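# Close the white door from inside until latched

## Task

From the room's interior side, push the white door closed so the latch catches and keeps it shut. Disturb nothing else, release the door so both hands are empty, and back away. The robot must not topple or finish tilted, which counts as failure. Once everything has settled after you finish, and for the final second before the result is taken, neither arm (hands included) nor the lift may touch anything, and the base may not touch any movable object such as a part, box, cart, lid or drawer.

## Robot and tools

ROBOT. LinearBot: an omnidirectional wheeled base with a vertical column about 1.7 m high. A carriage slides on the column (lift_m, 0 to 1 m) and holds two identical six-joint arms, left and right, each ending in a two-finger gripper. Arm bases sit roughly 0.57 m + lift_m above the floor; carriage parts hang about 0.15 m lower. Reach is about 0.78 m from the shoulder but only about 0.38 m below the arm base. The hand is about 0.16 m long, 0.1 m wide (0.14 m open); the wrist camera sticks out 0.11 m on one side. Parked arm: joints 1 to 6 = 0, 0.05, 0.05, 1.45, 0, 0; both parked, the footprint is about 0.85 m wide by 0.65 m long. Cameras: carriage_camera (fixed, facing forward, tilted about 20 degrees down), left_wrist_camera and right_wrist_camera (looking past the fingertips).

FRAMES. Base frame: origin on the floor below the base centre, x forward, y left, z up, metres. left_hand and right_hand report the midpoint between each hand's pads in this frame, with quat_wxyz giving orientation (hand z along the fingers, y the opening direction; straight up with joints 1, 5, 6 at 0 is 1,0,0,0). Readings tend to sit above the true hand, especially at long reach. base_odometry is in the odometry frame (the base frame at scene start), from wheel rotation only, so slip looks like travel; heading in rad, left positive, -3.142 to 3.142.

move. Optional action keys: base, joints, speeds, min_time_s; plus cameras and blocking. An empty call just reports state and images.
- base: an object with exactly one key, a relative offset from the base's last reported position: translate_m (metres, -2 to 2, forward +), strafe_m (metres, -2 to 2, left +) or rotate_rad (radians, -6.3 to 6.3, counter-clockwise +).
- joints: a single flat object for lift and both arms, keyed by name, each an absolute target: lift_m (m, 0 to 1); left_/right_joint1_rad (-2.617 to 3.054, arm yaw about vertical, 0 forward, + left); joint2_rad (0 to 3.141, shoulder: 0 back-level, 1.57 up, 3.14 forward-level); joint3_rad (0 to 3.141, elbow: 0 folded, 3.14 straight); joint4_rad (-1.57 to 1.57, wrist pitch, + lifts fingertips); joint5_rad (-1.57 to 1.57, wrist yaw, + turns fingertips right); joint6_rad (-2.094 to 2.094, roll about finger axis, + clockwise from the forearm); gripper_m (0 to 0.093 m pad gap). Omitted joints keep their prior target and may still push.
- speeds: caps for this action only: translate_m and strafe_m 0.02 to 0.5 m/s, rotate_rad 0.05 to 1.57 rad/s, lift_m 0.08 to 0.27 m/s (default 0.25; others default to the top).
- min_time_s: 0.1 to 8 s, the minimum duration of arm and gripper motions; too small makes arms lurch and overshoot, 2 or more gives straighter hand paths.
- cameras: list of carriage_camera, left_wrist_camera, right_wrist_camera or all; [] for none.
- blocking: true/omitted waits until everything rests; false returns in about 0.5 s while motion continues.
Out-of-range values are refused and unknown keys make the call invalid; after a refusal or an unrequested stop, later robot calls in that reply are skipped.

wait: seconds 0 to 10, optional cameras; returns state, ending early once pending moves rest. stop: brakes all running motions (base coasts a bit; braked joints may keep pressing). zoom_image: camera plus region [x0, y0, x1, y1] in pixels, at most 504 by 504, from that camera's latest image. read_manual: licence texts only. finished_scene: scene (integer 1 to 3, the current scene) ends it irreversibly; call nothing more in that reply after ending scene 1.

RESULTS. The move line gives done or the worst status. Per-motion statuses: moving, done (base: wheels turned the commanded amount, even if slipping), off_target (rested short, may still push), contact_stop (motor effort too high; target dropped), time_out (ran too long), stopped, not_followed (arm targets withheld because arms would nearly collide), limit_stop_at_motor_heat. on_its_own lists uncommanded behaviour. joint_positions, motor_effort (percent, bracket = peak), joint torques (N m, joints 1 to 6, wrap at ±28), Motor temperatures per arm, MOTOR HOT (75 °C) and OVER-TEMPERATURE FAULT (100 °C: arm goes limp for 30 s or more; resend targets afterwards). pictures names image order; earlier move shows a non-blocking move's progress. Gripper on nothing reads 0.000 to 0.003; to release, command well above the reading.

CAUTIONS. Arms have no contact stop and keep pressing; the base ignores arm collisions. Never drive the base away while a hand grips the door handle: it can pitch or topple the robot. The robot is least stable with the lift high, arms extended or loaded, or when pushing. If a drive gets stuck, back off about 0.2 m the way you came. Do not let the arms strike or squeeze each other. With joint 2 below 0.8, swinging joint 1 outward 0.5 rad or more can hit the column. Park arms to cool them; outstretched arms heat while you think. Avoid slamming the door or hitting fixed objects hard. Finish with hands open, arms and lift clear of everything.

Each tool is called as name([rows], argument=value, ...), one row to a line, values as JSON.

## Session

move()

Scene clock: 0.00 s.
Joint torques (N m): no reading
Motor temperatures (°C): left_arm=[31 34 39 31 28 30 27] | right_arm=[32 35 36 31 30 29 31]
base_odometry: x=+0.000 y=+0.000 heading=+0.000
base_status: not commanded
joint_positions: lift_m=+0.300 left_joint1_rad=-0.003 left_joint2_rad=+0.052 left_joint3_rad=+0.038 left_joint4_rad=+1.430 left_joint5_rad=-0.033 left_joint6_rad=+0.031 left_gripper_m=+0.09396 right_joint1_rad=+0.000 right_joint2_rad=+0.035 right_joint3_rad=+0.040 right_joint4_rad=+1.434 right_joint5_rad=-0.028 right_joint6_rad=-0.032 right_gripper_m=+0.09396
joint_status: not commanded
motor_effort: lift_m=+18 drive_wheels=+1
left_hand: x=+0.2553 y=+0.3028 z=+1.3095 quat_wxyz=(+0.997, -0.015, +0.077, +0.015) (m; base frame)
right_hand: x=+0.2486 y=-0.2923 z=+1.3103 quat_wxyz=(+0.998, -0.015, +0.066, -0.015) (m; base frame)
pictures: carriage_camera, left_wrist_camera, right_wrist_camera
Images, in order (width x height): carriage_camera 672x504, left_wrist_camera 672x504, right_wrist_camera 672x504.

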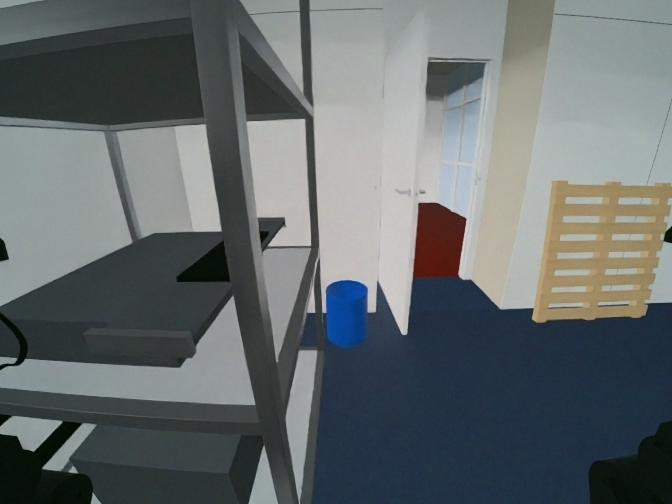

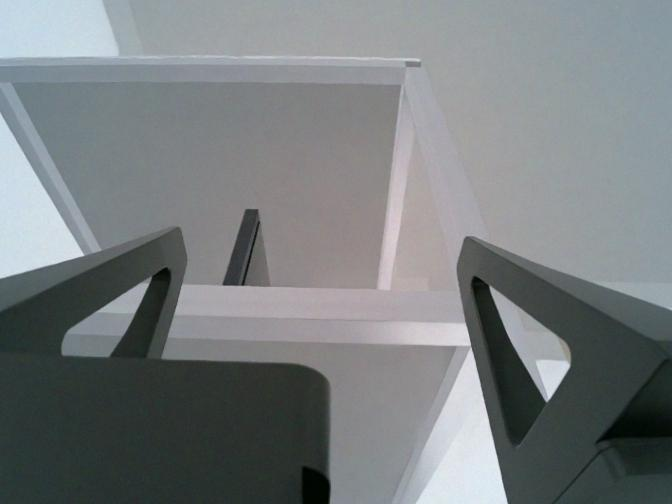

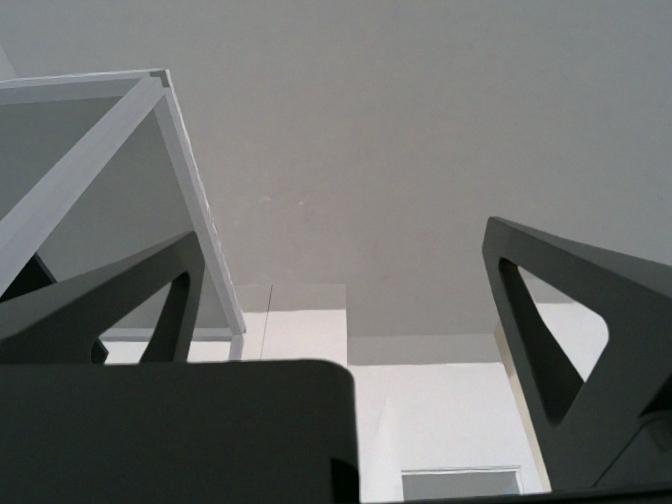

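move(base={"strafe_m": -0.55}, joints={"lift_m": 0.17}, cameras=["carriage_camera"])

move(base={"translate_m": 0.7}, joints={"left_joint1_rad": -0.1, "left_joint2_rad": 1.9, "left_joint3_rad": 1.9, "left_joint4_rad": 0, "left_joint5_rad": 0, "left_joint6_rad": 0, "left_gripper_m": 0}, cameras=["all"])

Scene clock: 56.50 s.
Joint torques (N m): left_arm=[-0.27 3.93 5.6 -0.08 0.08 0.09] | right_arm=[-0.02 3.81 6.02 -0.22 -0.07 -0.05]
move: done
base_odometry: x=-0.001 y=-0.550 heading=-0.001
base_status: done
joint_positions: lift_m=+0.170 left_joint1_rad=-0.003 left_joint2_rad=+0.052 left_joint3_rad=+0.038 left_joint4_rad=+1.430 left_joint5_rad=-0.033 left_joint6_rad=+0.031 left_gripper_m=+0.09396 right_joint1_rad=+0.001 right_joint2_rad=+0.035 right_joint3_rad=+0.040 right_joint4_rad=+1.434 right_joint5_rad=-0.028 right_joint6_rad=-0.032 right_gripper_m=+0.09396
joint_status: all done
motor_effort: lift_m=+19(19) drive_wheels=-2(18)
left_hand: x=+0.2553 y=+0.3028 z=+1.1794 quat_wxyz=(+0.997, -0.015, +0.077, +0.015) (m; base frame)
right_hand: x=+0.2486 y=-0.2923 z=+1.1803 quat_wxyz=(+0.998, -0.015, +0.066, -0.015) (m; base frame)
pictures: carriage_camera
Images, in order (width x height): carriage_camera 672x504.

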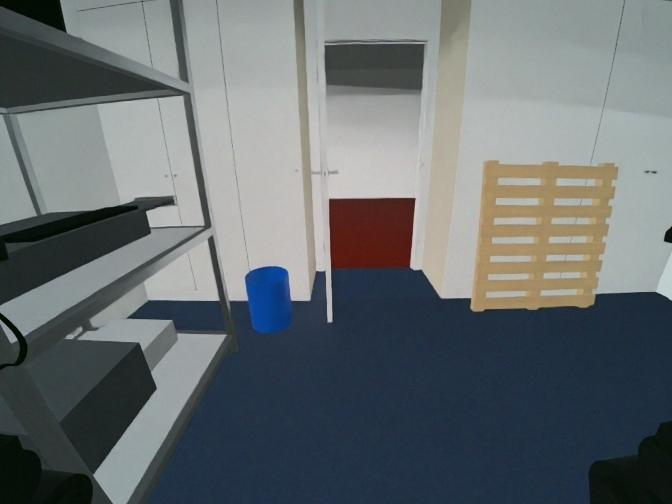

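Scene clock: 60.13 s.
Joint torques (N m): left_arm=[-0.43 -10.82 9.51 1.89 0.28 -0.11] | right_arm=[-0.17 3.9 5.98 -0.19 -0.04 -0.04]
move: done
base_odometry: x=+0.700 y=-0.551 heading=-0.001
base_status: done
joint_positions: lift_m=+0.170 left_joint1_rad=-0.096 left_joint2_rad=+1.894 left_joint3_rad=+1.871 left_joint4_rad=+0.006 left_joint5_rad=-0.015 left_joint6_rad=+0.012 left_gripper_m=+0.00067 right_joint1_rad=+0.001 right_joint2_rad=+0.035 right_joint3_rad=+0.040 right_joint4_rad=+1.433 right_joint5_rad=-0.028 right_joint6_rad=-0.032 right_gripper_m=+0.09396
joint_status: all done
motor_effort: lift_m=+18(19) drive_wheels=-1(15)
left_hand: x=+0.8107 y=+0.2424 z=+1.1649 quat_wxyz=(+0.701, +0.033, +0.712, -0.024) (m; base frame)
right_hand: x=+0.2489 y=-0.2923 z=+1.1803 quat_wxyz=(+0.998, -0.015, +0.066, -0.015) (m; base frame)
pictures: carriage_camera, left_wrist_camera, right_wrist_camera
Images, in order (width x height): carriage_camera 672x504, left_wrist_camera 672x504, right_wrist_camera 672x504.

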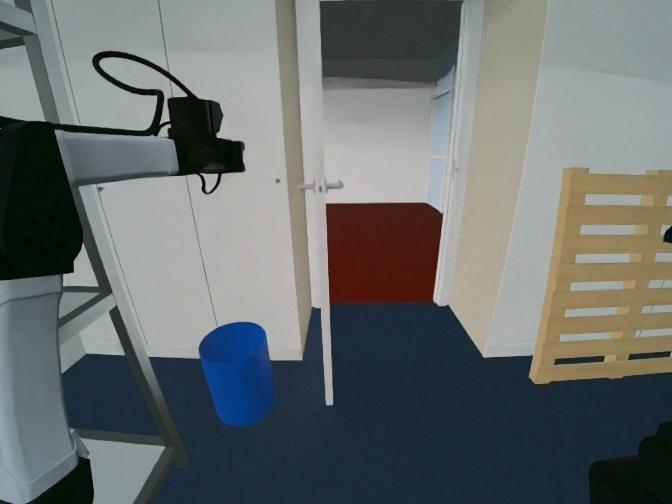

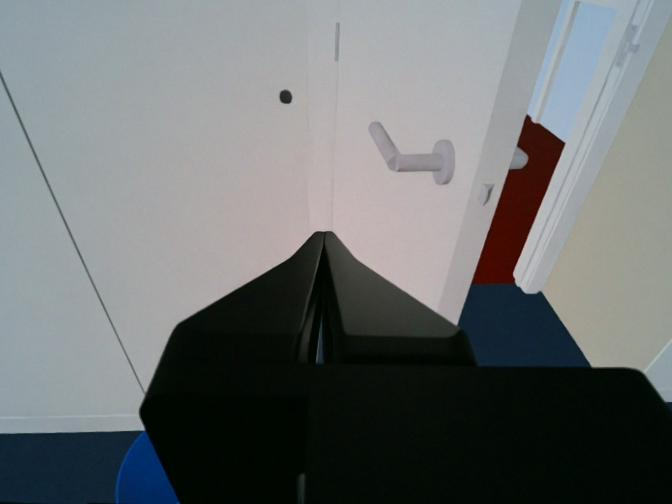

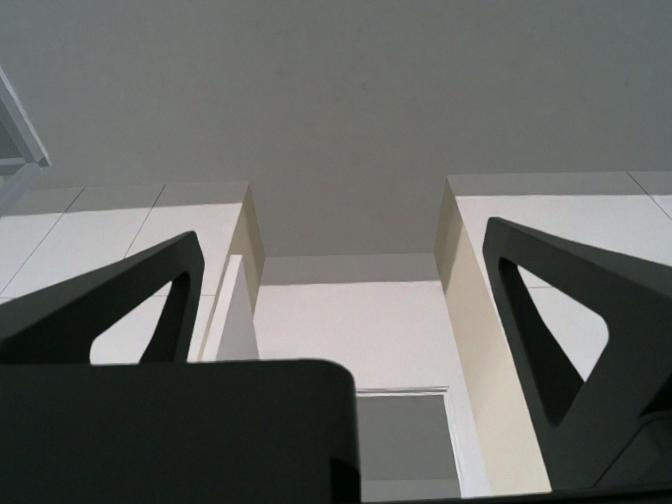

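move(base={"translate_m": 0.7}, cameras=["left_wrist_camera"])

move(base={"strafe_m": -0.5}, speeds={"strafe_m": 0.2}, cameras=["carriage_camera", "left_wrist_camera"])

Scene clock: 79.17 s.
Joint torques (N m): left_arm=[0.18 17.76 1.2 7.68 -0.41 -0.08] | right_arm=[-0.13 3.86 5.98 -0.18 -0.06 -0.05]
Motor temperatures (°C): left_arm=[31 41 45 40 28 30 28] | right_arm=[32 37 37 30 30 29 31]
move: done
base_odometry: x=+1.399 y=-0.552 heading=+0.000
base_status: done
joint_positions: lift_m=+0.170 left_joint1_rad=-0.103 left_joint2_rad=+1.635 left_joint3_rad=+1.958 left_joint4_rad=-0.699 left_joint5_rad=+0.047 left_joint6_rad=+0.011 left_gripper_m=+0.00067 right_joint1_rad=+0.001 right_joint2_rad=+0.035 right_joint3_rad=+0.040 right_joint4_rad=+1.431 right_joint5_rad=-0.028 right_joint6_rad=-0.032 right_gripper_m=+0.09396
joint_status: not commanded
motor_effort: lift_m=+18(20) drive_wheels=+15(18)
left_hand: x=+0.6925 y=+0.2394 z=+1.1714 quat_wxyz=(+0.561, +0.060, +0.824, -0.046) (m; base frame)
right_hand: x=+0.2493 y=-0.2923 z=+1.1802 quat_wxyz=(+0.998, -0.015, +0.067, -0.015) (m; base frame)
pictures: left_wrist_camera
Images, in order (width x height): left_wrist_camera 672x504.

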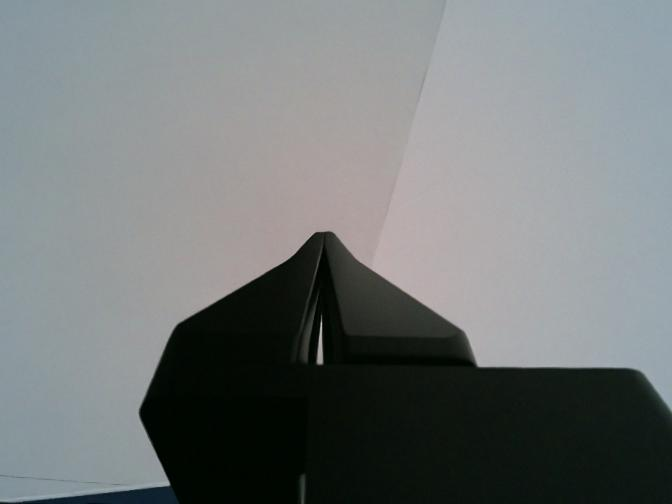

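Scene clock: 82.77 s.
Joint torques (N m): left_arm=[0.35 -11.43 6.67 2.11 0.23 0.1] | right_arm=[-0.16 3.88 5.94 -0.17 -0.07 -0.06]
Motor temperatures (°C): left_arm=[31 41 45 46 30 30 28] | right_arm=[31 37 37 30 30 29 31]
move: done
base_odometry: x=+1.399 y=-1.052 heading=-0.001
base_status: done
joint_positions: lift_m=+0.170 left_joint1_rad=-0.106 left_joint2_rad=+1.900 left_joint3_rad=+1.902 left_joint4_rad=-0.021 left_joint5_rad=-0.013 left_joint6_rad=-0.006 left_gripper_m=+0.00064 right_joint1_rad=+0.001 right_joint2_rad=+0.035 right_joint3_rad=+0.040 right_joint4_rad=+1.431 right_joint5_rad=-0.028 right_joint6_rad=-0.032 right_gripper_m=+0.09396
joint_status: not commanded
motor_effort: lift_m=+18(18) drive_wheels=+1(25)
left_hand: x=+0.8102 y=+0.2359 z=+1.1699 quat_wxyz=(+0.700, +0.031, +0.713, -0.035) (m; base frame)
right_hand: x=+0.2492 y=-0.2923 z=+1.1803 quat_wxyz=(+0.998, -0.015, +0.067, -0.015) (m; base frame)
pictures: carriage_camera, left_wrist_camera
Images, in order (width x height): carriage_camera 672x504, left_wrist_camera 672x504.

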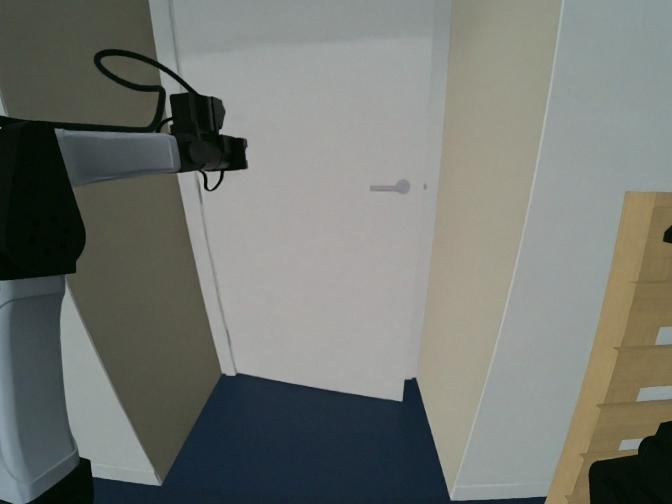

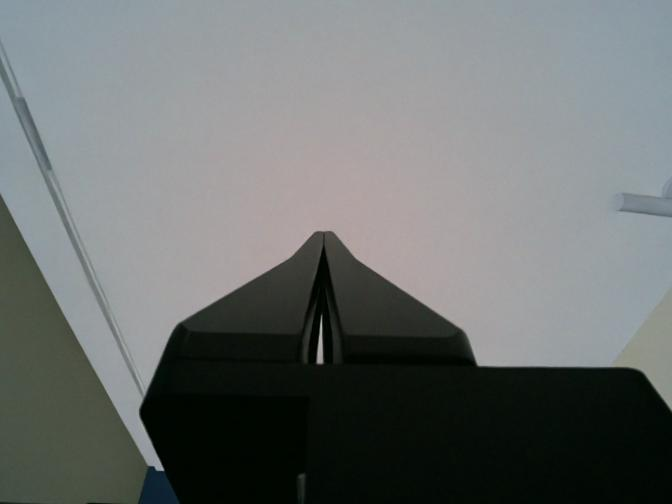

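move(base={"strafe_m": 0.1}, joints={"left_joint1_rad": -0.4, "left_joint2_rad": 2.1, "left_joint3_rad": 2.1, "left_joint4_rad": 0.0, "left_joint5_rad": -0.4}, cameras=[])

move(base={"translate_m": 0.65}, speeds={"translate_m": 0.15}, cameras=["carriage_camera"])

Scene clock: 102.87 s.
Joint torques (N m): left_arm=[-0.47 -13.19 9.09 2.02 -0.07 0.08] | right_arm=[-0.13 3.85 6.04 -0.16 -0.05 -0.04]
move: done
base_odometry: x=+1.399 y=-0.952 heading=-0.001
base_status: done
joint_positions: lift_m=+0.170 left_joint1_rad=-0.395 left_joint2_rad=+2.100 left_joint3_rad=+2.074 left_joint4_rad=-0.013 left_joint5_rad=-0.386 left_joint6_rad=-0.006 left_gripper_m=+0.00064 right_joint1_rad=+0.000 right_joint2_rad=+0.035 right_joint3_rad=+0.040 right_joint4_rad=+1.431 right_joint5_rad=-0.028 right_joint6_rad=-0.032 right_gripper_m=+0.09396
joint_status: all done
motor_effort: lift_m=+18(18) drive_wheels=+5(9)
left_hand: x=+0.8262 y=+0.1130 z=+1.1364 quat_wxyz=(+0.694, +0.007, +0.720, +0.000) (m; base frame)
right_hand: x=+0.2492 y=-0.2923 z=+1.1803 quat_wxyz=(+0.998, -0.015, +0.067, -0.015) (m; base frame)
pictures: none
No camera images: "cameras" was empty.

Scene clock: 108.20 s.
Joint torques (N m): left_arm=[10.02 18.69 0.36 7.72 -2.02 -1.53] | right_arm=[-0.13 3.85 6.09 -0.18 -0.06 -0.05]
Motor temperatures (°C): left_arm=[32 45 46 51 29 30 28] | right_arm=[31 37 37 30 30 29 31]
move: done
base_odometry: x=+2.049 y=-0.953 heading=+0.000
base_status: done
joint_positions: lift_m=+0.170 left_joint1_rad=-0.532 left_joint2_rad=+1.813 left_joint3_rad=+2.161 left_joint4_rad=-1.274 left_joint5_rad=-0.224 left_joint6_rad=+0.141 left_gripper_m=+0.00064 right_joint1_rad=+0.000 right_joint2_rad=+0.035 right_joint3_rad=+0.040 right_joint4_rad=+1.432 right_joint5_rad=-0.028 right_joint6_rad=-0.032 right_gripper_m=+0.09396
joint_status: not commanded
motor_effort: lift_m=+18(19) drive_wheels=+17(24)
left_hand: x=+0.6136 y=+0.1075 z=+1.0658 quat_wxyz=(+0.330, +0.278, +0.901, +0.043) (m; base frame)
right_hand: x=+0.2491 y=-0.2923 z=+1.1802 quat_wxyz=(+0.998, -0.015, +0.067, -0.015) (m; base frame)
pictures: carriage_camera
Images, in order (width x height): carriage_camera 672x504.

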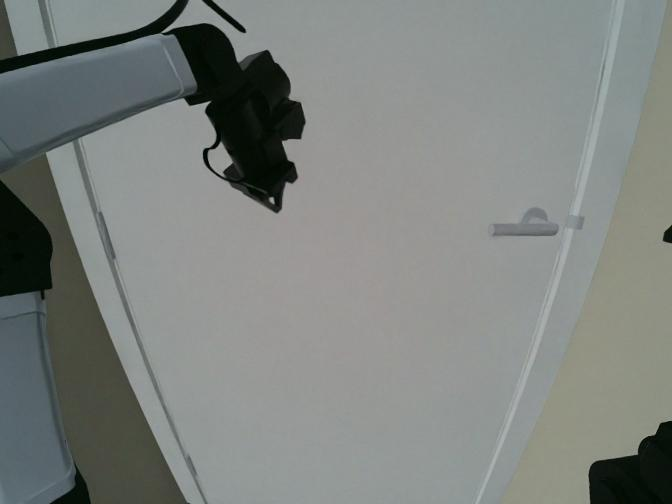

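move(base={"translate_m": -0.4}, speeds={"translate_m": 0.25}, cameras=["carriage_camera"])

zoom_image(camera="carriage_camera", region=[350, 100, 550, 420])

Scene clock: 115.90 s.
Joint torques (N m): left_arm=[-0.34 -13.81 8.76 2.09 -0.11 -0.05] | right_arm=[-0.12 3.85 5.96 -0.14 -0.06 -0.04]
Motor temperatures (°C): left_arm=[33 47 45 67 30 31 28] | right_arm=[31 37 38 30 30 29 31]
move: done
base_odometry: x=+1.649 y=-0.953 heading=+0.000
base_status: done
joint_positions: lift_m=+0.170 left_joint1_rad=-0.398 left_joint2_rad=+2.107 left_joint3_rad=+2.080 left_joint4_rad=-0.018 left_joint5_rad=-0.384 left_joint6_rad=+0.012 left_gripper_m=+0.00064 right_joint1_rad=+0.000 right_joint2_rad=+0.035 right_joint3_rad=+0.040 right_joint4_rad=+1.431 right_joint5_rad=-0.028 right_joint6_rad=-0.032 right_gripper_m=+0.09396
joint_status: not commanded
motor_effort: lift_m=+18(18) drive_wheels=-2(15)
left_hand: x=+0.8271 y=+0.1108 z=+1.1341 quat_wxyz=(+0.692, +0.015, +0.721, +0.005) (m; base frame)
right_hand: x=+0.2493 y=-0.2923 z=+1.1802 quat_wxyz=(+0.998, -0.015, +0.067, -0.015) (m; base frame)
pictures: carriage_camera
Images, in order (width x height): carriage_camera 672x504.

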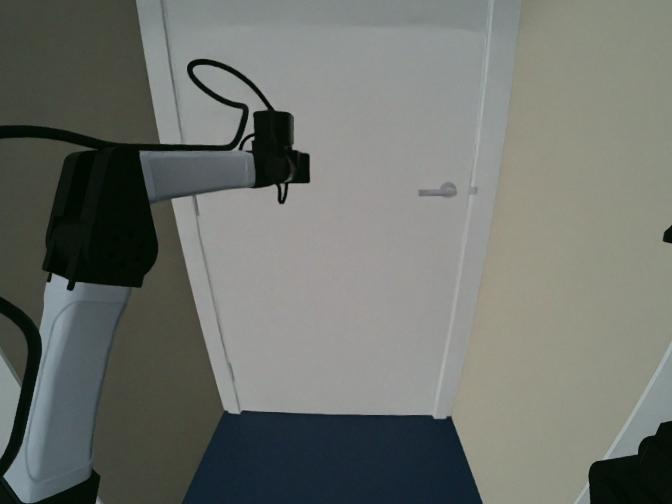

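Scaled by 1.575 from the camera's 672x504 image, which has a finer 960x720 frame.

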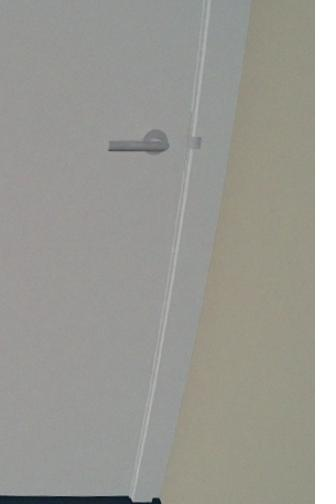

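finished_scene(scene=1)

The scene is finished: the task was done.


## Next scene

The same job, from a new start.

move(cameras=["carriage_camera"])

Scene clock: 0.00 s.
Joint torques (N m): no reading
Motor temperatures (°C): left_arm=[30 33 35 31 28 30 27] | right_arm=[31 32 33 28 29 29 31]
base_odometry: x=+0.000 y=+0.000 heading=+0.000
base_status: not commanded
joint_positions: lift_m=+0.300 left_joint1_rad=-0.004 left_joint2_rad=+0.043 left_joint3_rad=+0.038 left_joint4_rad=+1.478 left_joint5_rad=-0.003 left_joint6_rad=-0.042 left_gripper_m=+0.09396 right_joint1_rad=-0.020 right_joint2_rad=+0.054 right_joint3_rad=+0.039 right_joint4_rad=+1.497 right_joint5_rad=+0.020 right_joint6_rad=+0.048 right_gripper_m=+0.09396
joint_status: not commanded
motor_effort: lift_m=+18 drive_wheels=+0
left_hand: x=+0.2411 y=+0.2976 z=+1.3111 quat_wxyz=(+0.999, -0.002, +0.049, -0.023) (m; base frame)
right_hand: x=+0.2395 y=-0.3011 z=+1.3116 quat_wxyz=(+0.999, +0.011, +0.044, +0.013) (m; base frame)
pictures: carriage_camera
Images, in order (width x height): carriage_camera 672x504.

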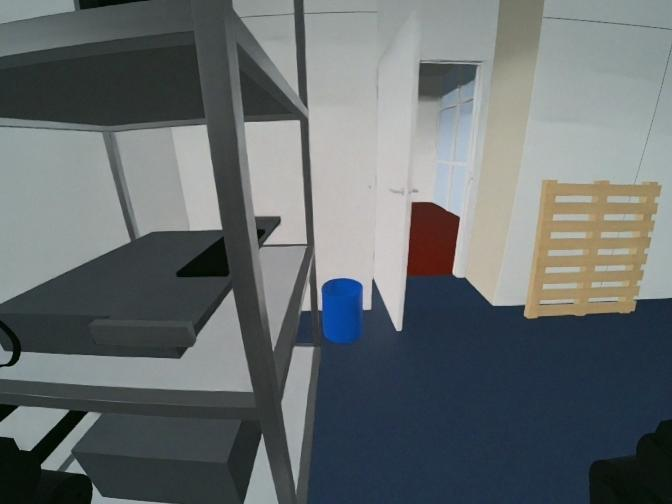

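move(base={"strafe_m": -0.52}, joints={"lift_m": 0.17}, cameras=["carriage_camera"])

move(base={"translate_m": 0.7}, joints={"left_joint1_rad": -0.1, "left_joint2_rad": 1.9, "left_joint3_rad": 1.9, "left_joint4_rad": 0, "left_joint5_rad": 0, "left_joint6_rad": 0, "left_gripper_m": 0}, cameras=["carriage_camera", "left_wrist_camera"])

Scene clock: 41.17 s.
Joint torques (N m): left_arm=[0.02 4.03 5.55 -0.17 0.09 0.03] | right_arm=[0.08 3.95 5.76 -0.3 -0.1 -0.04]
move: done
base_odometry: x=+0.000 y=-0.520 heading=-0.001
base_status: done
joint_positions: lift_m=+0.170 left_joint1_rad=-0.003 left_joint2_rad=+0.043 left_joint3_rad=+0.038 left_joint4_rad=+1.478 left_joint5_rad=-0.003 left_joint6_rad=-0.042 left_gripper_m=+0.09396 right_joint1_rad=-0.020 right_joint2_rad=+0.054 right_joint3_rad=+0.039 right_joint4_rad=+1.497 right_joint5_rad=+0.020 right_joint6_rad=+0.048 right_gripper_m=+0.09396
joint_status: all done
motor_effort: lift_m=+18(20) drive_wheels=-2(20)
left_hand: x=+0.2411 y=+0.2976 z=+1.1810 quat_wxyz=(+0.999, -0.002, +0.049, -0.022) (m; base frame)
right_hand: x=+0.2395 y=-0.3011 z=+1.1815 quat_wxyz=(+0.999, +0.011, +0.044, +0.014) (m; base frame)
pictures: carriage_camera
Images, in order (width x height): carriage_camera 672x504.

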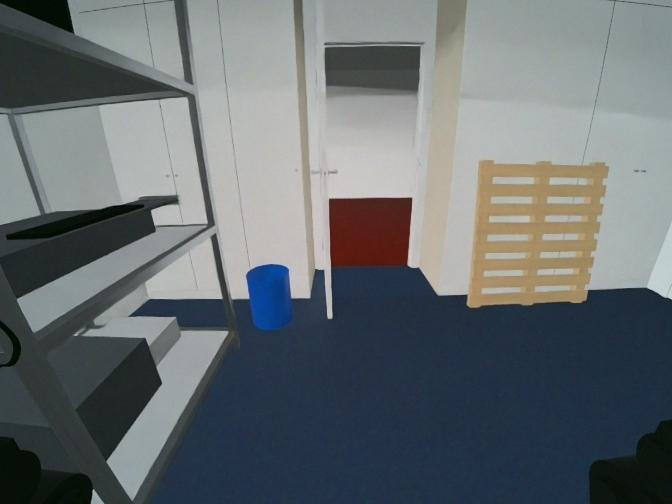

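Scene clock: 44.80 s.
Joint torques (N m): left_arm=[-0.64 -10.65 9.74 1.88 0.13 0.18] | right_arm=[-0.17 3.95 5.83 -0.28 -0.08 -0.06]
move: done
base_odometry: x=+0.700 y=-0.521 heading=-0.001
base_status: done
joint_positions: lift_m=+0.170 left_joint1_rad=-0.095 left_joint2_rad=+1.894 left_joint3_rad=+1.872 left_joint4_rad=+0.009 left_joint5_rad=-0.003 left_joint6_rad=-0.011 left_gripper_m=+0.00066 right_joint1_rad=-0.020 right_joint2_rad=+0.054 right_joint3_rad=+0.039 right_joint4_rad=+1.496 right_joint5_rad=+0.020 right_joint6_rad=+0.048 right_gripper_m=+0.09396
joint_status: all done
motor_effort: lift_m=+18(19) drive_wheels=-1(16)
left_hand: x=+0.8104 y=+0.2408 z=+1.1660 quat_wxyz=(+0.702, +0.029, +0.711, -0.036) (m; base frame)
right_hand: x=+0.2397 y=-0.3011 z=+1.1816 quat_wxyz=(+0.999, +0.011, +0.045, +0.014) (m; base frame)
pictures: carriage_camera, left_wrist_camera
Images, in order (width x height): carriage_camera 672x504, left_wrist_camera 672x504.

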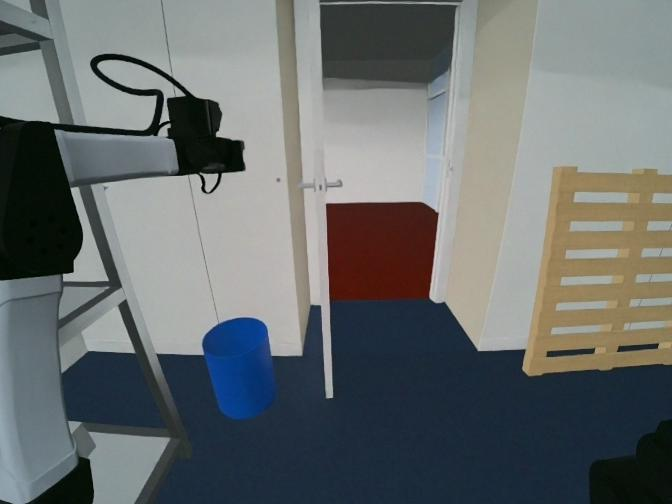

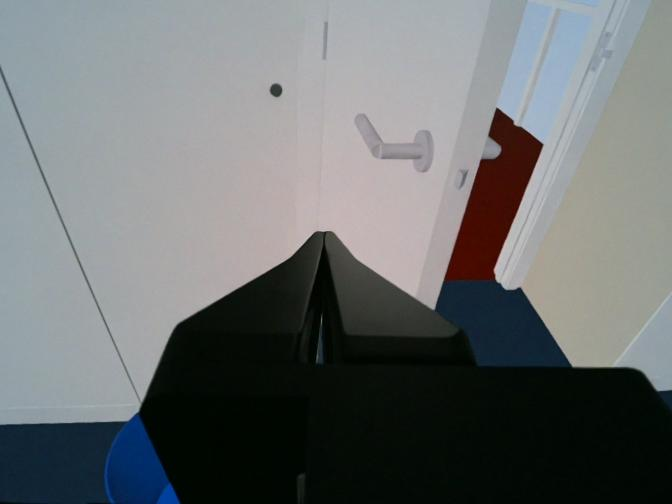

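move(base={"translate_m": 0.54}, cameras=["left_wrist_camera"])

move(base={"strafe_m": -0.43}, joints={"left_joint1_rad": -0.35, "left_joint2_rad": 2.1, "left_joint3_rad": 2.1, "left_joint4_rad": 0.0, "left_joint5_rad": -0.35}, speeds={"strafe_m": 0.22}, min_time_s=2, cameras=["carriage_camera"])

Scene clock: 56.77 s.
Joint torques (N m): left_arm=[-0.42 -10.97 9.43 1.93 0.14 0.19] | right_arm=[-0.14 3.99 5.76 -0.28 -0.1 -0.06]
Motor temperatures (°C): left_arm=[30 38 42 34 28 30 27] | right_arm=[31 33 35 29 29 29 31]
move: done
base_odometry: x=+1.240 y=-0.522 heading=-0.001
base_status: done
joint_positions: lift_m=+0.170 left_joint1_rad=-0.096 left_joint2_rad=+1.896 left_joint3_rad=+1.873 left_joint4_rad=+0.004 left_joint5_rad=-0.003 left_joint6_rad=-0.011 left_gripper_m=+0.00066 right_joint1_rad=-0.020 right_joint2_rad=+0.054 right_joint3_rad=+0.039 right_joint4_rad=+1.495 right_joint5_rad=+0.020 right_joint6_rad=+0.048 right_gripper_m=+0.09396
joint_status: not commanded
motor_effort: lift_m=+18(18) drive_wheels=-4(18)
left_hand: x=+0.8110 y=+0.2403 z=+1.1642 quat_wxyz=(+0.699, +0.029, +0.713, -0.037) (m; base frame)
right_hand: x=+0.2400 y=-0.3011 z=+1.1816 quat_wxyz=(+0.999, +0.011, +0.045, +0.014) (m; base frame)
pictures: left_wrist_camera
Images, in order (width x height): left_wrist_camera 672x504.

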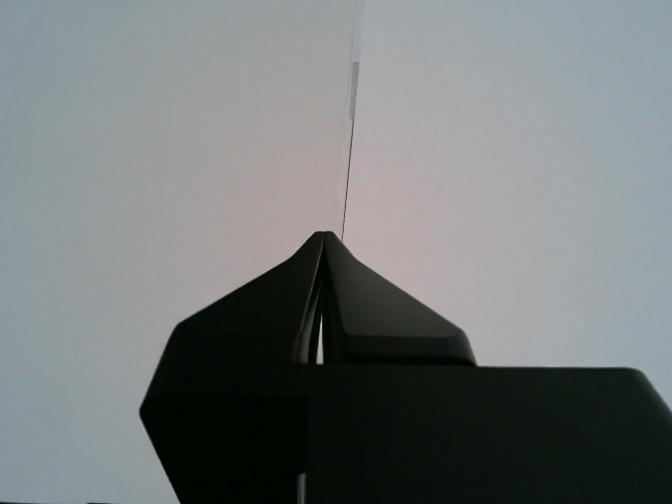

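Scene clock: 59.90 s.
Joint torques (N m): left_arm=[-0.08 -11.71 9.4 1.93 -0.11 0.06] | right_arm=[-0.17 3.95 5.78 -0.28 -0.1 -0.04]
move: done
base_odometry: x=+1.239 y=-0.952 heading=-0.001
base_status: done
joint_positions: lift_m=+0.170 left_joint1_rad=-0.349 left_joint2_rad=+2.087 left_joint3_rad=+2.072 left_joint4_rad=-0.001 left_joint5_rad=-0.335 left_joint6_rad=-0.002 left_gripper_m=+0.00065 right_joint1_rad=-0.020 right_joint2_rad=+0.054 right_joint3_rad=+0.039 right_joint4_rad=+1.495 right_joint5_rad=+0.020 right_joint6_rad=+0.048 right_gripper_m=+0.09396
joint_status: all done
motor_effort: lift_m=+18(18) drive_wheels=-1(15)
left_hand: x=+0.8310 y=+0.1339 z=+1.1459 quat_wxyz=(+0.701, +0.006, +0.713, -0.004) (m; base frame)
right_hand: x=+0.2400 y=-0.3011 z=+1.1816 quat_wxyz=(+0.999, +0.011, +0.045, +0.014) (m; base frame)
pictures: carriage_camera
Images, in order (width x height): carriage_camera 672x504.

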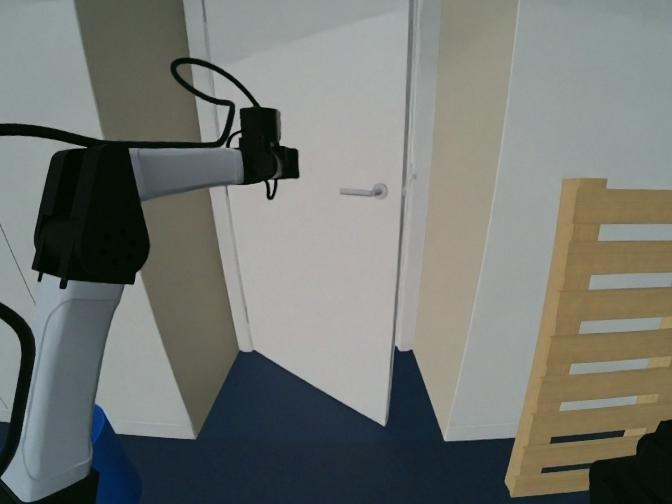

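move(base={"translate_m": 0.79}, speeds={"translate_m": 0.2}, cameras=["carriage_camera"])

move(base={"translate_m": -0.3}, speeds={"translate_m": 0.3}, cameras=["carriage_camera"])

zoom_image(camera="carriage_camera", region=[350, 100, 600, 420])

Scene clock: 70.30 s.
Joint torques (N m): left_arm=[8.84 19.36 -1.26 7.66 -0.39 0.06] | right_arm=[-0.1 3.9 5.75 -0.33 -0.11 -0.05]
Motor temperatures (°C): left_arm=[30 40 42 43 28 30 28] | right_arm=[31 34 35 29 29 29 31]
move: done
base_odometry: x=+2.029 y=-0.953 heading=-0.001
base_status: done
joint_positions: lift_m=+0.170 left_joint1_rad=-0.465 left_joint2_rad=+1.805 left_joint3_rad=+2.183 left_joint4_rad=-0.883 left_joint5_rad=-0.318 left_joint6_rad=-0.002 left_gripper_m=+0.00064 right_joint1_rad=-0.020 right_joint2_rad=+0.054 right_joint3_rad=+0.039 right_joint4_rad=+1.497 right_joint5_rad=+0.020 right_joint6_rad=+0.048 right_gripper_m=+0.09396
joint_status: not commanded
motor_effort: lift_m=+17(19) drive_wheels=+15(22)
left_hand: x=+0.6832 y=+0.1234 z=+1.1515 quat_wxyz=(+0.520, +0.117, +0.846, +0.017) (m; base frame)
right_hand: x=+0.2396 y=-0.3011 z=+1.1817 quat_wxyz=(+0.999, +0.011, +0.045, +0.014) (m; base frame)
pictures: carriage_camera
Images, in order (width x height): carriage_camera 672x504.

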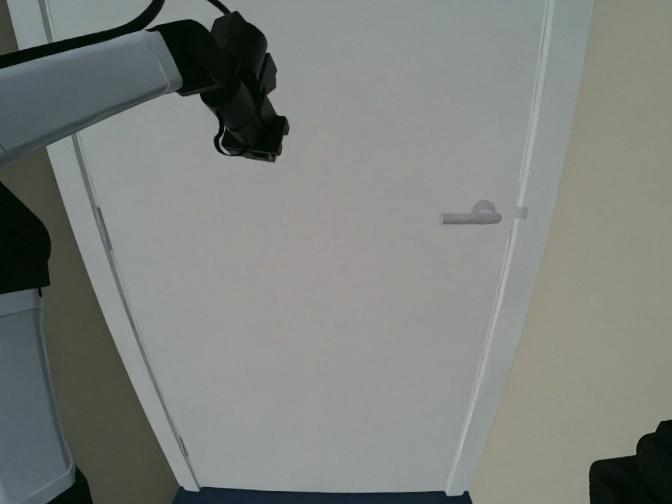

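Scene clock: 72.80 s.
Joint torques (N m): left_arm=[-0.14 -13.81 7.28 2.06 0.25 0.07] | right_arm=[-0.12 3.97 5.82 -0.3 -0.08 -0.04]
move: done
base_odometry: x=+1.729 y=-0.953 heading=+0.000
base_status: done
joint_positions: lift_m=+0.170 left_joint1_rad=-0.349 left_joint2_rad=+2.107 left_joint3_rad=+2.097 left_joint4_rad=-0.017 left_joint5_rad=-0.364 left_joint6_rad=-0.002 left_gripper_m=+0.00064 right_joint1_rad=-0.020 right_joint2_rad=+0.054 right_joint3_rad=+0.039 right_joint4_rad=+1.497 right_joint5_rad=+0.020 right_joint6_rad=+0.048 right_gripper_m=+0.09396
joint_status: not commanded
motor_effort: lift_m=+17(18) drive_wheels=-1(18)
left_hand: x=+0.8349 y=+0.1378 z=+1.1426 quat_wxyz=(+0.698, -0.003, +0.716, +0.008) (m; base frame)
right_hand: x=+0.2396 y=-0.3011 z=+1.1817 quat_wxyz=(+0.999, +0.011, +0.045, +0.014) (m; base frame)
pictures: carriage_camera
Images, in order (width x height): carriage_camera 672x504.

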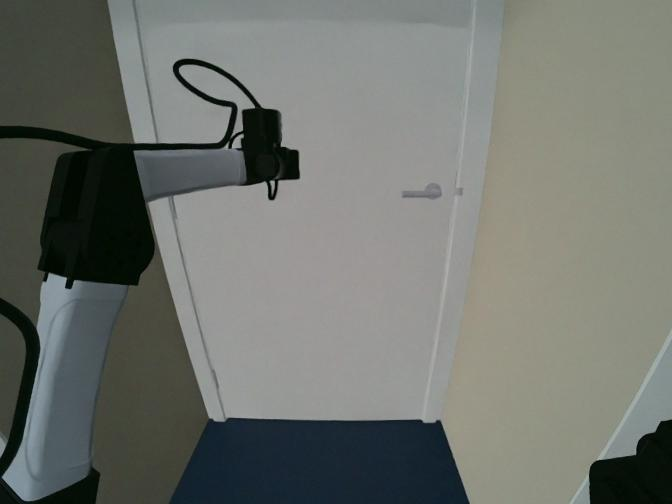

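Scaled by 1.575 from the camera's 672x504 image, which has a finer 960x720 frame.

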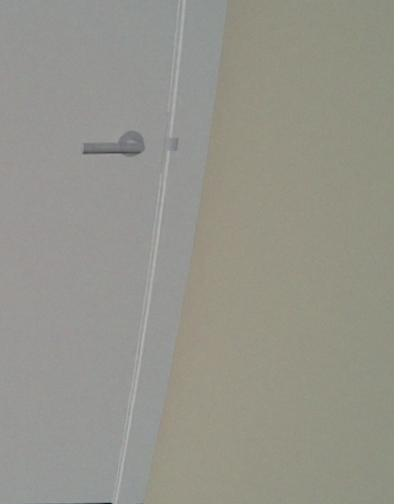

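finished_scene(scene=2)

The scene is finished: the task was done.


## Next scene

The same job, from a new start.

move(cameras=["carriage_camera"])

Scene clock: 0.00 s.
Joint torques (N m): no reading
Motor temperatures (°C): left_arm=[30 32 34 30 27 30 27] | right_arm=[30 31 32 28 29 29 31]
base_odometry: x=+0.000 y=+0.000 heading=+0.000
base_status: not commanded
joint_positions: lift_m=+0.300 left_joint1_rad=-0.008 left_joint2_rad=+0.051 left_joint3_rad=+0.041 left_joint4_rad=+1.440 left_joint5_rad=+0.011 left_joint6_rad=+0.011 left_gripper_m=+0.09396 right_joint1_rad=+0.018 right_joint2_rad=+0.067 right_joint3_rad=+0.063 right_joint4_rad=+1.446 right_joint5_rad=+0.039 right_joint6_rad=-0.006 right_gripper_m=+0.09396
joint_status: not commanded
motor_effort: lift_m=+18 drive_wheels=+1
left_hand: x=+0.2522 y=+0.2949 z=+1.3106 quat_wxyz=(+0.997, +0.006, +0.071, +0.001) (m; base frame)
right_hand: x=+0.2488 y=-0.3033 z=+1.3166 quat_wxyz=(+0.998, +0.018, +0.064, +0.005) (m; base frame)
pictures: carriage_camera
Images, in order (width x height): carriage_camera 672x504.

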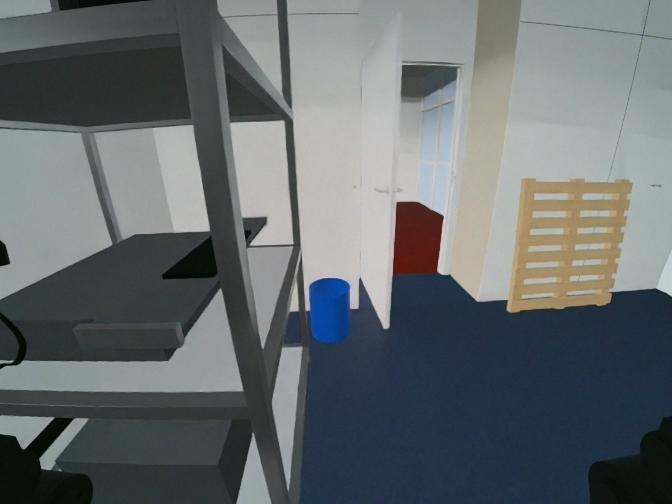

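move(base={"rotate_rad": 0.038}, joints={"lift_m": 0.17}, cameras=[])

move(base={"strafe_m": -0.52}, cameras=["carriage_camera"])

move(base={"translate_m": 0.7}, joints={"left_joint1_rad": -0.1, "left_joint2_rad": 1.9, "left_joint3_rad": 1.9, "left_joint4_rad": 0, "left_joint5_rad": 0, "left_joint6_rad": 0, "left_gripper_m": 0}, cameras=["carriage_camera", "left_wrist_camera"])

Scene clock: 8.13 s.
Joint torques (N m): left_arm=[-0.21 3.86 5.57 -0.09 0.1 0.04] | right_arm=[-0.1 3.85 6.08 -0.2 -0.09 -0.05]
move: done
base_odometry: x=+0.000 y=+0.000 heading=+0.038
base_status: done
joint_positions: lift_m=+0.170 left_joint1_rad=-0.008 left_joint2_rad=+0.051 left_joint3_rad=+0.041 left_joint4_rad=+1.440 left_joint5_rad=+0.011 left_joint6_rad=+0.011 left_gripper_m=+0.09396 right_joint1_rad=+0.018 right_joint2_rad=+0.067 right_joint3_rad=+0.063 right_joint4_rad=+1.446 right_joint5_rad=+0.039 right_joint6_rad=-0.006 right_gripper_m=+0.09396
joint_status: all done
motor_effort: lift_m=+19(20) drive_wheels=+0(6)
left_hand: x=+0.2522 y=+0.2949 z=+1.1805 quat_wxyz=(+0.997, +0.006, +0.071, +0.001) (m; base frame)
right_hand: x=+0.2488 y=-0.3033 z=+1.1865 quat_wxyz=(+0.998, +0.018, +0.064, +0.005) (m; base frame)
pictures: none
No camera images: "cameras" was empty.

Scene clock: 11.40 s.
Joint torques (N m): left_arm=[-0.28 3.79 5.63 -0.1 0.08 0.04] | right_arm=[-0.29 3.84 6.13 -0.2 -0.11 -0.05]
move: done
base_odometry: x=+0.019 y=-0.520 heading=+0.037
base_status: done
joint_positions: lift_m=+0.170 left_joint1_rad=-0.007 left_joint2_rad=+0.051 left_joint3_rad=+0.041 left_joint4_rad=+1.440 left_joint5_rad=+0.011 left_joint6_rad=+0.011 left_gripper_m=+0.09396 right_joint1_rad=+0.019 right_joint2_rad=+0.067 right_joint3_rad=+0.063 right_joint4_rad=+1.446 right_joint5_rad=+0.039 right_joint6_rad=-0.006 right_gripper_m=+0.09396
joint_status: not commanded
motor_effort: lift_m=+18(19) drive_wheels=-3(18)
left_hand: x=+0.2522 y=+0.2949 z=+1.1805 quat_wxyz=(+0.997, +0.006, +0.071, +0.001) (m; base frame)
right_hand: x=+0.2488 y=-0.3032 z=+1.1865 quat_wxyz=(+0.998, +0.018, +0.064, +0.005) (m; base frame)
pictures: carriage_camera
Images, in order (width x height): carriage_camera 672x504.

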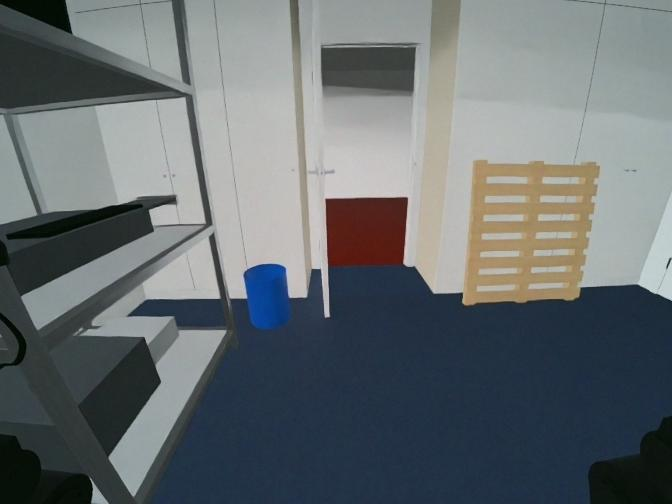

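Scene clock: 15.03 s.
Joint torques (N m): left_arm=[-0.42 -10.52 9.54 1.9 -0.04 -0.06] | right_arm=[-0.14 3.85 6.11 -0.19 -0.09 -0.05]
move: done
base_odometry: x=+0.719 y=-0.494 heading=+0.037
base_status: done
joint_positions: lift_m=+0.170 left_joint1_rad=-0.096 left_joint2_rad=+1.895 left_joint3_rad=+1.871 left_joint4_rad=+0.006 left_joint5_rad=+0.011 left_joint6_rad=+0.010 left_gripper_m=+0.00066 right_joint1_rad=+0.019 right_joint2_rad=+0.067 right_joint3_rad=+0.063 right_joint4_rad=+1.445 right_joint5_rad=+0.039 right_joint6_rad=-0.006 right_gripper_m=+0.09396
joint_status: all done
motor_effort: lift_m=+18(19) drive_wheels=-1(15)
left_hand: x=+0.8106 y=+0.2382 z=+1.1644 quat_wxyz=(+0.700, +0.042, +0.712, -0.034) (m; base frame)
right_hand: x=+0.2491 y=-0.3032 z=+1.1866 quat_wxyz=(+0.998, +0.018, +0.065, +0.005) (m; base frame)
pictures: carriage_camera, left_wrist_camera
Images, in order (width x height): carriage_camera 672x504, left_wrist_camera 672x504.

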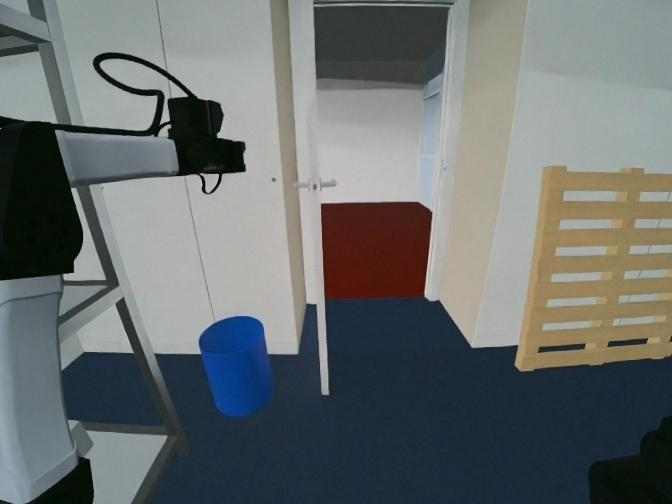

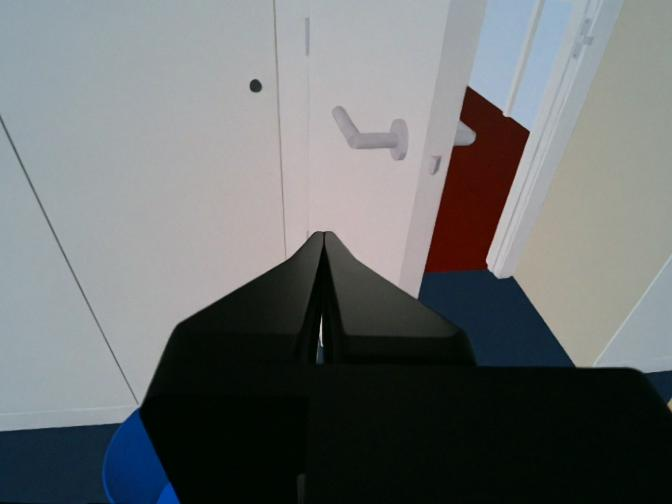

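move(base={"translate_m": 0.55}, cameras=[])

move(base={"strafe_m": -0.41}, joints={"left_joint1_rad": -0.35, "left_joint2_rad": 2.1, "left_joint3_rad": 2.1, "left_joint4_rad": 0.0, "left_joint5_rad": -0.35}, speeds={"strafe_m": 0.22}, min_time_s=2, cameras=["carriage_camera"])

Scene clock: 31.50 s.
Joint torques (N m): left_arm=[-0.27 -10.78 9.57 2.01 -0.01 -0.05] | right_arm=[-0.14 3.81 6.05 -0.17 -0.09 -0.05]
Motor temperatures (°C): left_arm=[30 38 39 33 27 30 27] | right_arm=[30 32 33 28 29 29 31]
move: done
base_odometry: x=+1.268 y=-0.474 heading=+0.036
base_status: done
joint_positions: lift_m=+0.170 left_joint1_rad=-0.096 left_joint2_rad=+1.896 left_joint3_rad=+1.873 left_joint4_rad=+0.002 left_joint5_rad=+0.011 left_joint6_rad=+0.010 left_gripper_m=+0.00066 right_joint1_rad=+0.019 right_joint2_rad=+0.067 right_joint3_rad=+0.063 right_joint4_rad=+1.445 right_joint5_rad=+0.039 right_joint6_rad=-0.006 right_gripper_m=+0.09396
joint_status: not commanded
motor_effort: lift_m=+18(18) drive_wheels=-1(14)
left_hand: x=+0.8109 y=+0.2377 z=+1.1631 quat_wxyz=(+0.699, +0.042, +0.714, -0.034) (m; base frame)
right_hand: x=+0.2493 y=-0.3032 z=+1.1865 quat_wxyz=(+0.998, +0.018, +0.065, +0.005) (m; base frame)
pictures: none
No camera images: "cameras" was empty.

Scene clock: 34.53 s.
Joint torques (N m): left_arm=[-0.16 -11.59 9.39 1.94 -0.1 0.04] | right_arm=[-0.14 3.85 6.01 -0.17 -0.1 -0.04]
move: done
base_odometry: x=+1.283 y=-0.884 heading=+0.036
base_status: done
joint_positions: lift_m=+0.170 left_joint1_rad=-0.350 left_joint2_rad=+2.089 left_joint3_rad=+2.070 left_joint4_rad=+0.000 left_joint5_rad=-0.335 left_joint6_rad=+0.001 left_gripper_m=+0.00065 right_joint1_rad=+0.019 right_joint2_rad=+0.067 right_joint3_rad=+0.063 right_joint4_rad=+1.445 right_joint5_rad=+0.039 right_joint6_rad=-0.006 right_gripper_m=+0.09396
joint_status: all done
motor_effort: lift_m=+18(18) drive_wheels=+1(14)
left_hand: x=+0.8313 y=+0.1328 z=+1.1444 quat_wxyz=(+0.701, +0.008, +0.713, -0.003) (m; base frame)
right_hand: x=+0.2493 y=-0.3032 z=+1.1865 quat_wxyz=(+0.998, +0.018, +0.065, +0.005) (m; base frame)
pictures: carriage_camera
Images, in order (width x height): carriage_camera 672x504.

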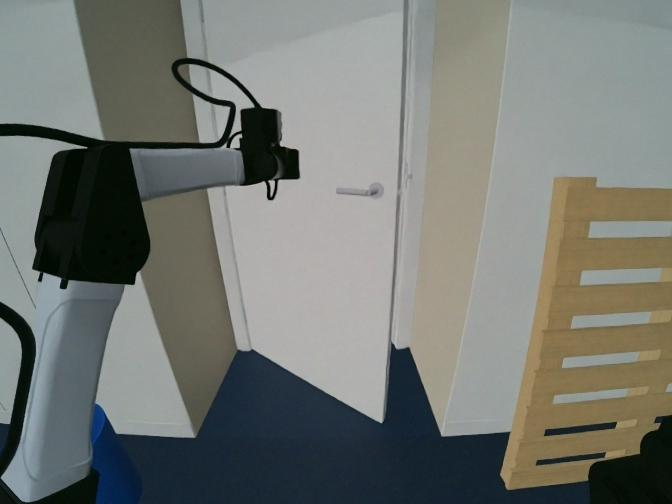

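Nearly identical view to scene 2.

move(base={"translate_m": 0.79}, speeds={"translate_m": 0.2}, cameras=["carriage_camera"])

move(base={"translate_m": -0.3}, speeds={"translate_m": 0.3}, cameras=["carriage_camera"])

Scene clock: 43.77 s.
Joint torques (N m): left_arm=[8.73 17.05 -0.18 7.72 -0.15 0.02] | right_arm=[-0.16 3.82 6.08 -0.14 -0.1 -0.04]
Motor temperatures (°C): left_arm=[30 39 40 42 28 30 28] | right_arm=[30 32 33 28 29 29 31]
move: done
base_odometry: x=+2.072 y=-0.856 heading=+0.037
base_status: done
joint_positions: lift_m=+0.170 left_joint1_rad=-0.464 left_joint2_rad=+1.827 left_joint3_rad=+2.171 left_joint4_rad=-0.817 left_joint5_rad=-0.342 left_joint6_rad=+0.001 left_gripper_m=+0.00064 right_joint1_rad=+0.019 right_joint2_rad=+0.067 right_joint3_rad=+0.063 right_joint4_rad=+1.445 right_joint5_rad=+0.039 right_joint6_rad=-0.006 right_gripper_m=+0.09396
joint_status: not commanded
motor_effort: lift_m=+18(19) drive_wheels=+14(23)
left_hand: x=+0.6965 y=+0.1216 z=+1.1505 quat_wxyz=(+0.534, +0.107, +0.838, +0.023) (m; base frame)
right_hand: x=+0.2493 y=-0.3032 z=+1.1866 quat_wxyz=(+0.998, +0.018, +0.065, +0.005) (m; base frame)
pictures: carriage_camera
Images, in order (width x height): carriage_camera 672x504.

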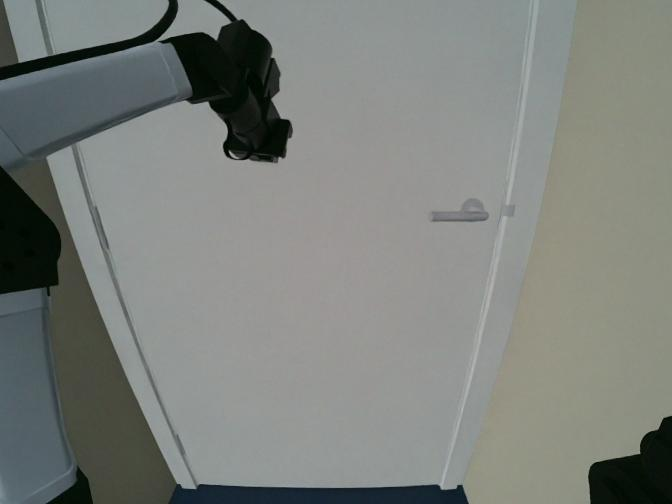

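Scene clock: 46.33 s.
Joint torques (N m): left_arm=[-0.2 -13.76 7.15 2.08 0.26 0.03] | right_arm=[-0.12 3.85 6.05 -0.18 -0.1 -0.05]
move: done
base_odometry: x=+1.773 y=-0.867 heading=+0.038
base_status: done
joint_positions: lift_m=+0.170 left_joint1_rad=-0.347 left_joint2_rad=+2.110 left_joint3_rad=+2.096 left_joint4_rad=-0.018 left_joint5_rad=-0.364 left_joint6_rad=+0.001 left_gripper_m=+0.00064 right_joint1_rad=+0.019 right_joint2_rad=+0.067 right_joint3_rad=+0.063 right_joint4_rad=+1.445 right_joint5_rad=+0.039 right_joint6_rad=-0.006 right_gripper_m=+0.09396
joint_status: not commanded
motor_effort: lift_m=+18(18) drive_wheels=-4(17)
left_hand: x=+0.8359 y=+0.1383 z=+1.1400 quat_wxyz=(+0.696, -0.002, +0.718, +0.010) (m; base frame)
right_hand: x=+0.2492 y=-0.3032 z=+1.1866 quat_wxyz=(+0.998, +0.018, +0.065, +0.005) (m; base frame)
pictures: carriage_camera
Images, in order (width x height): carriage_camera 672x504.

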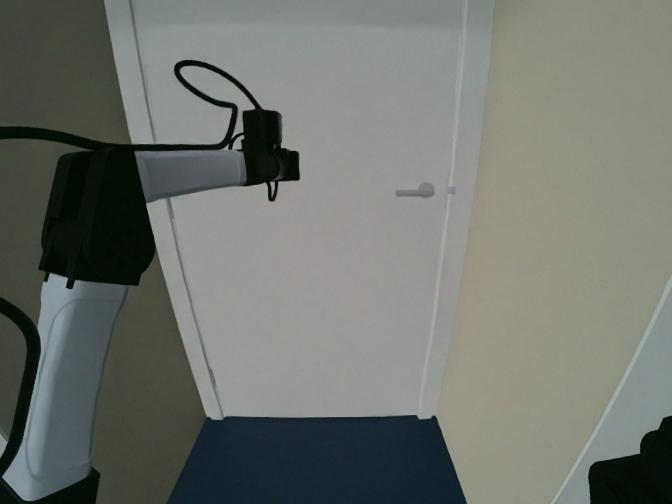

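finished_scene(scene=3)

The scene is finished: the task was done.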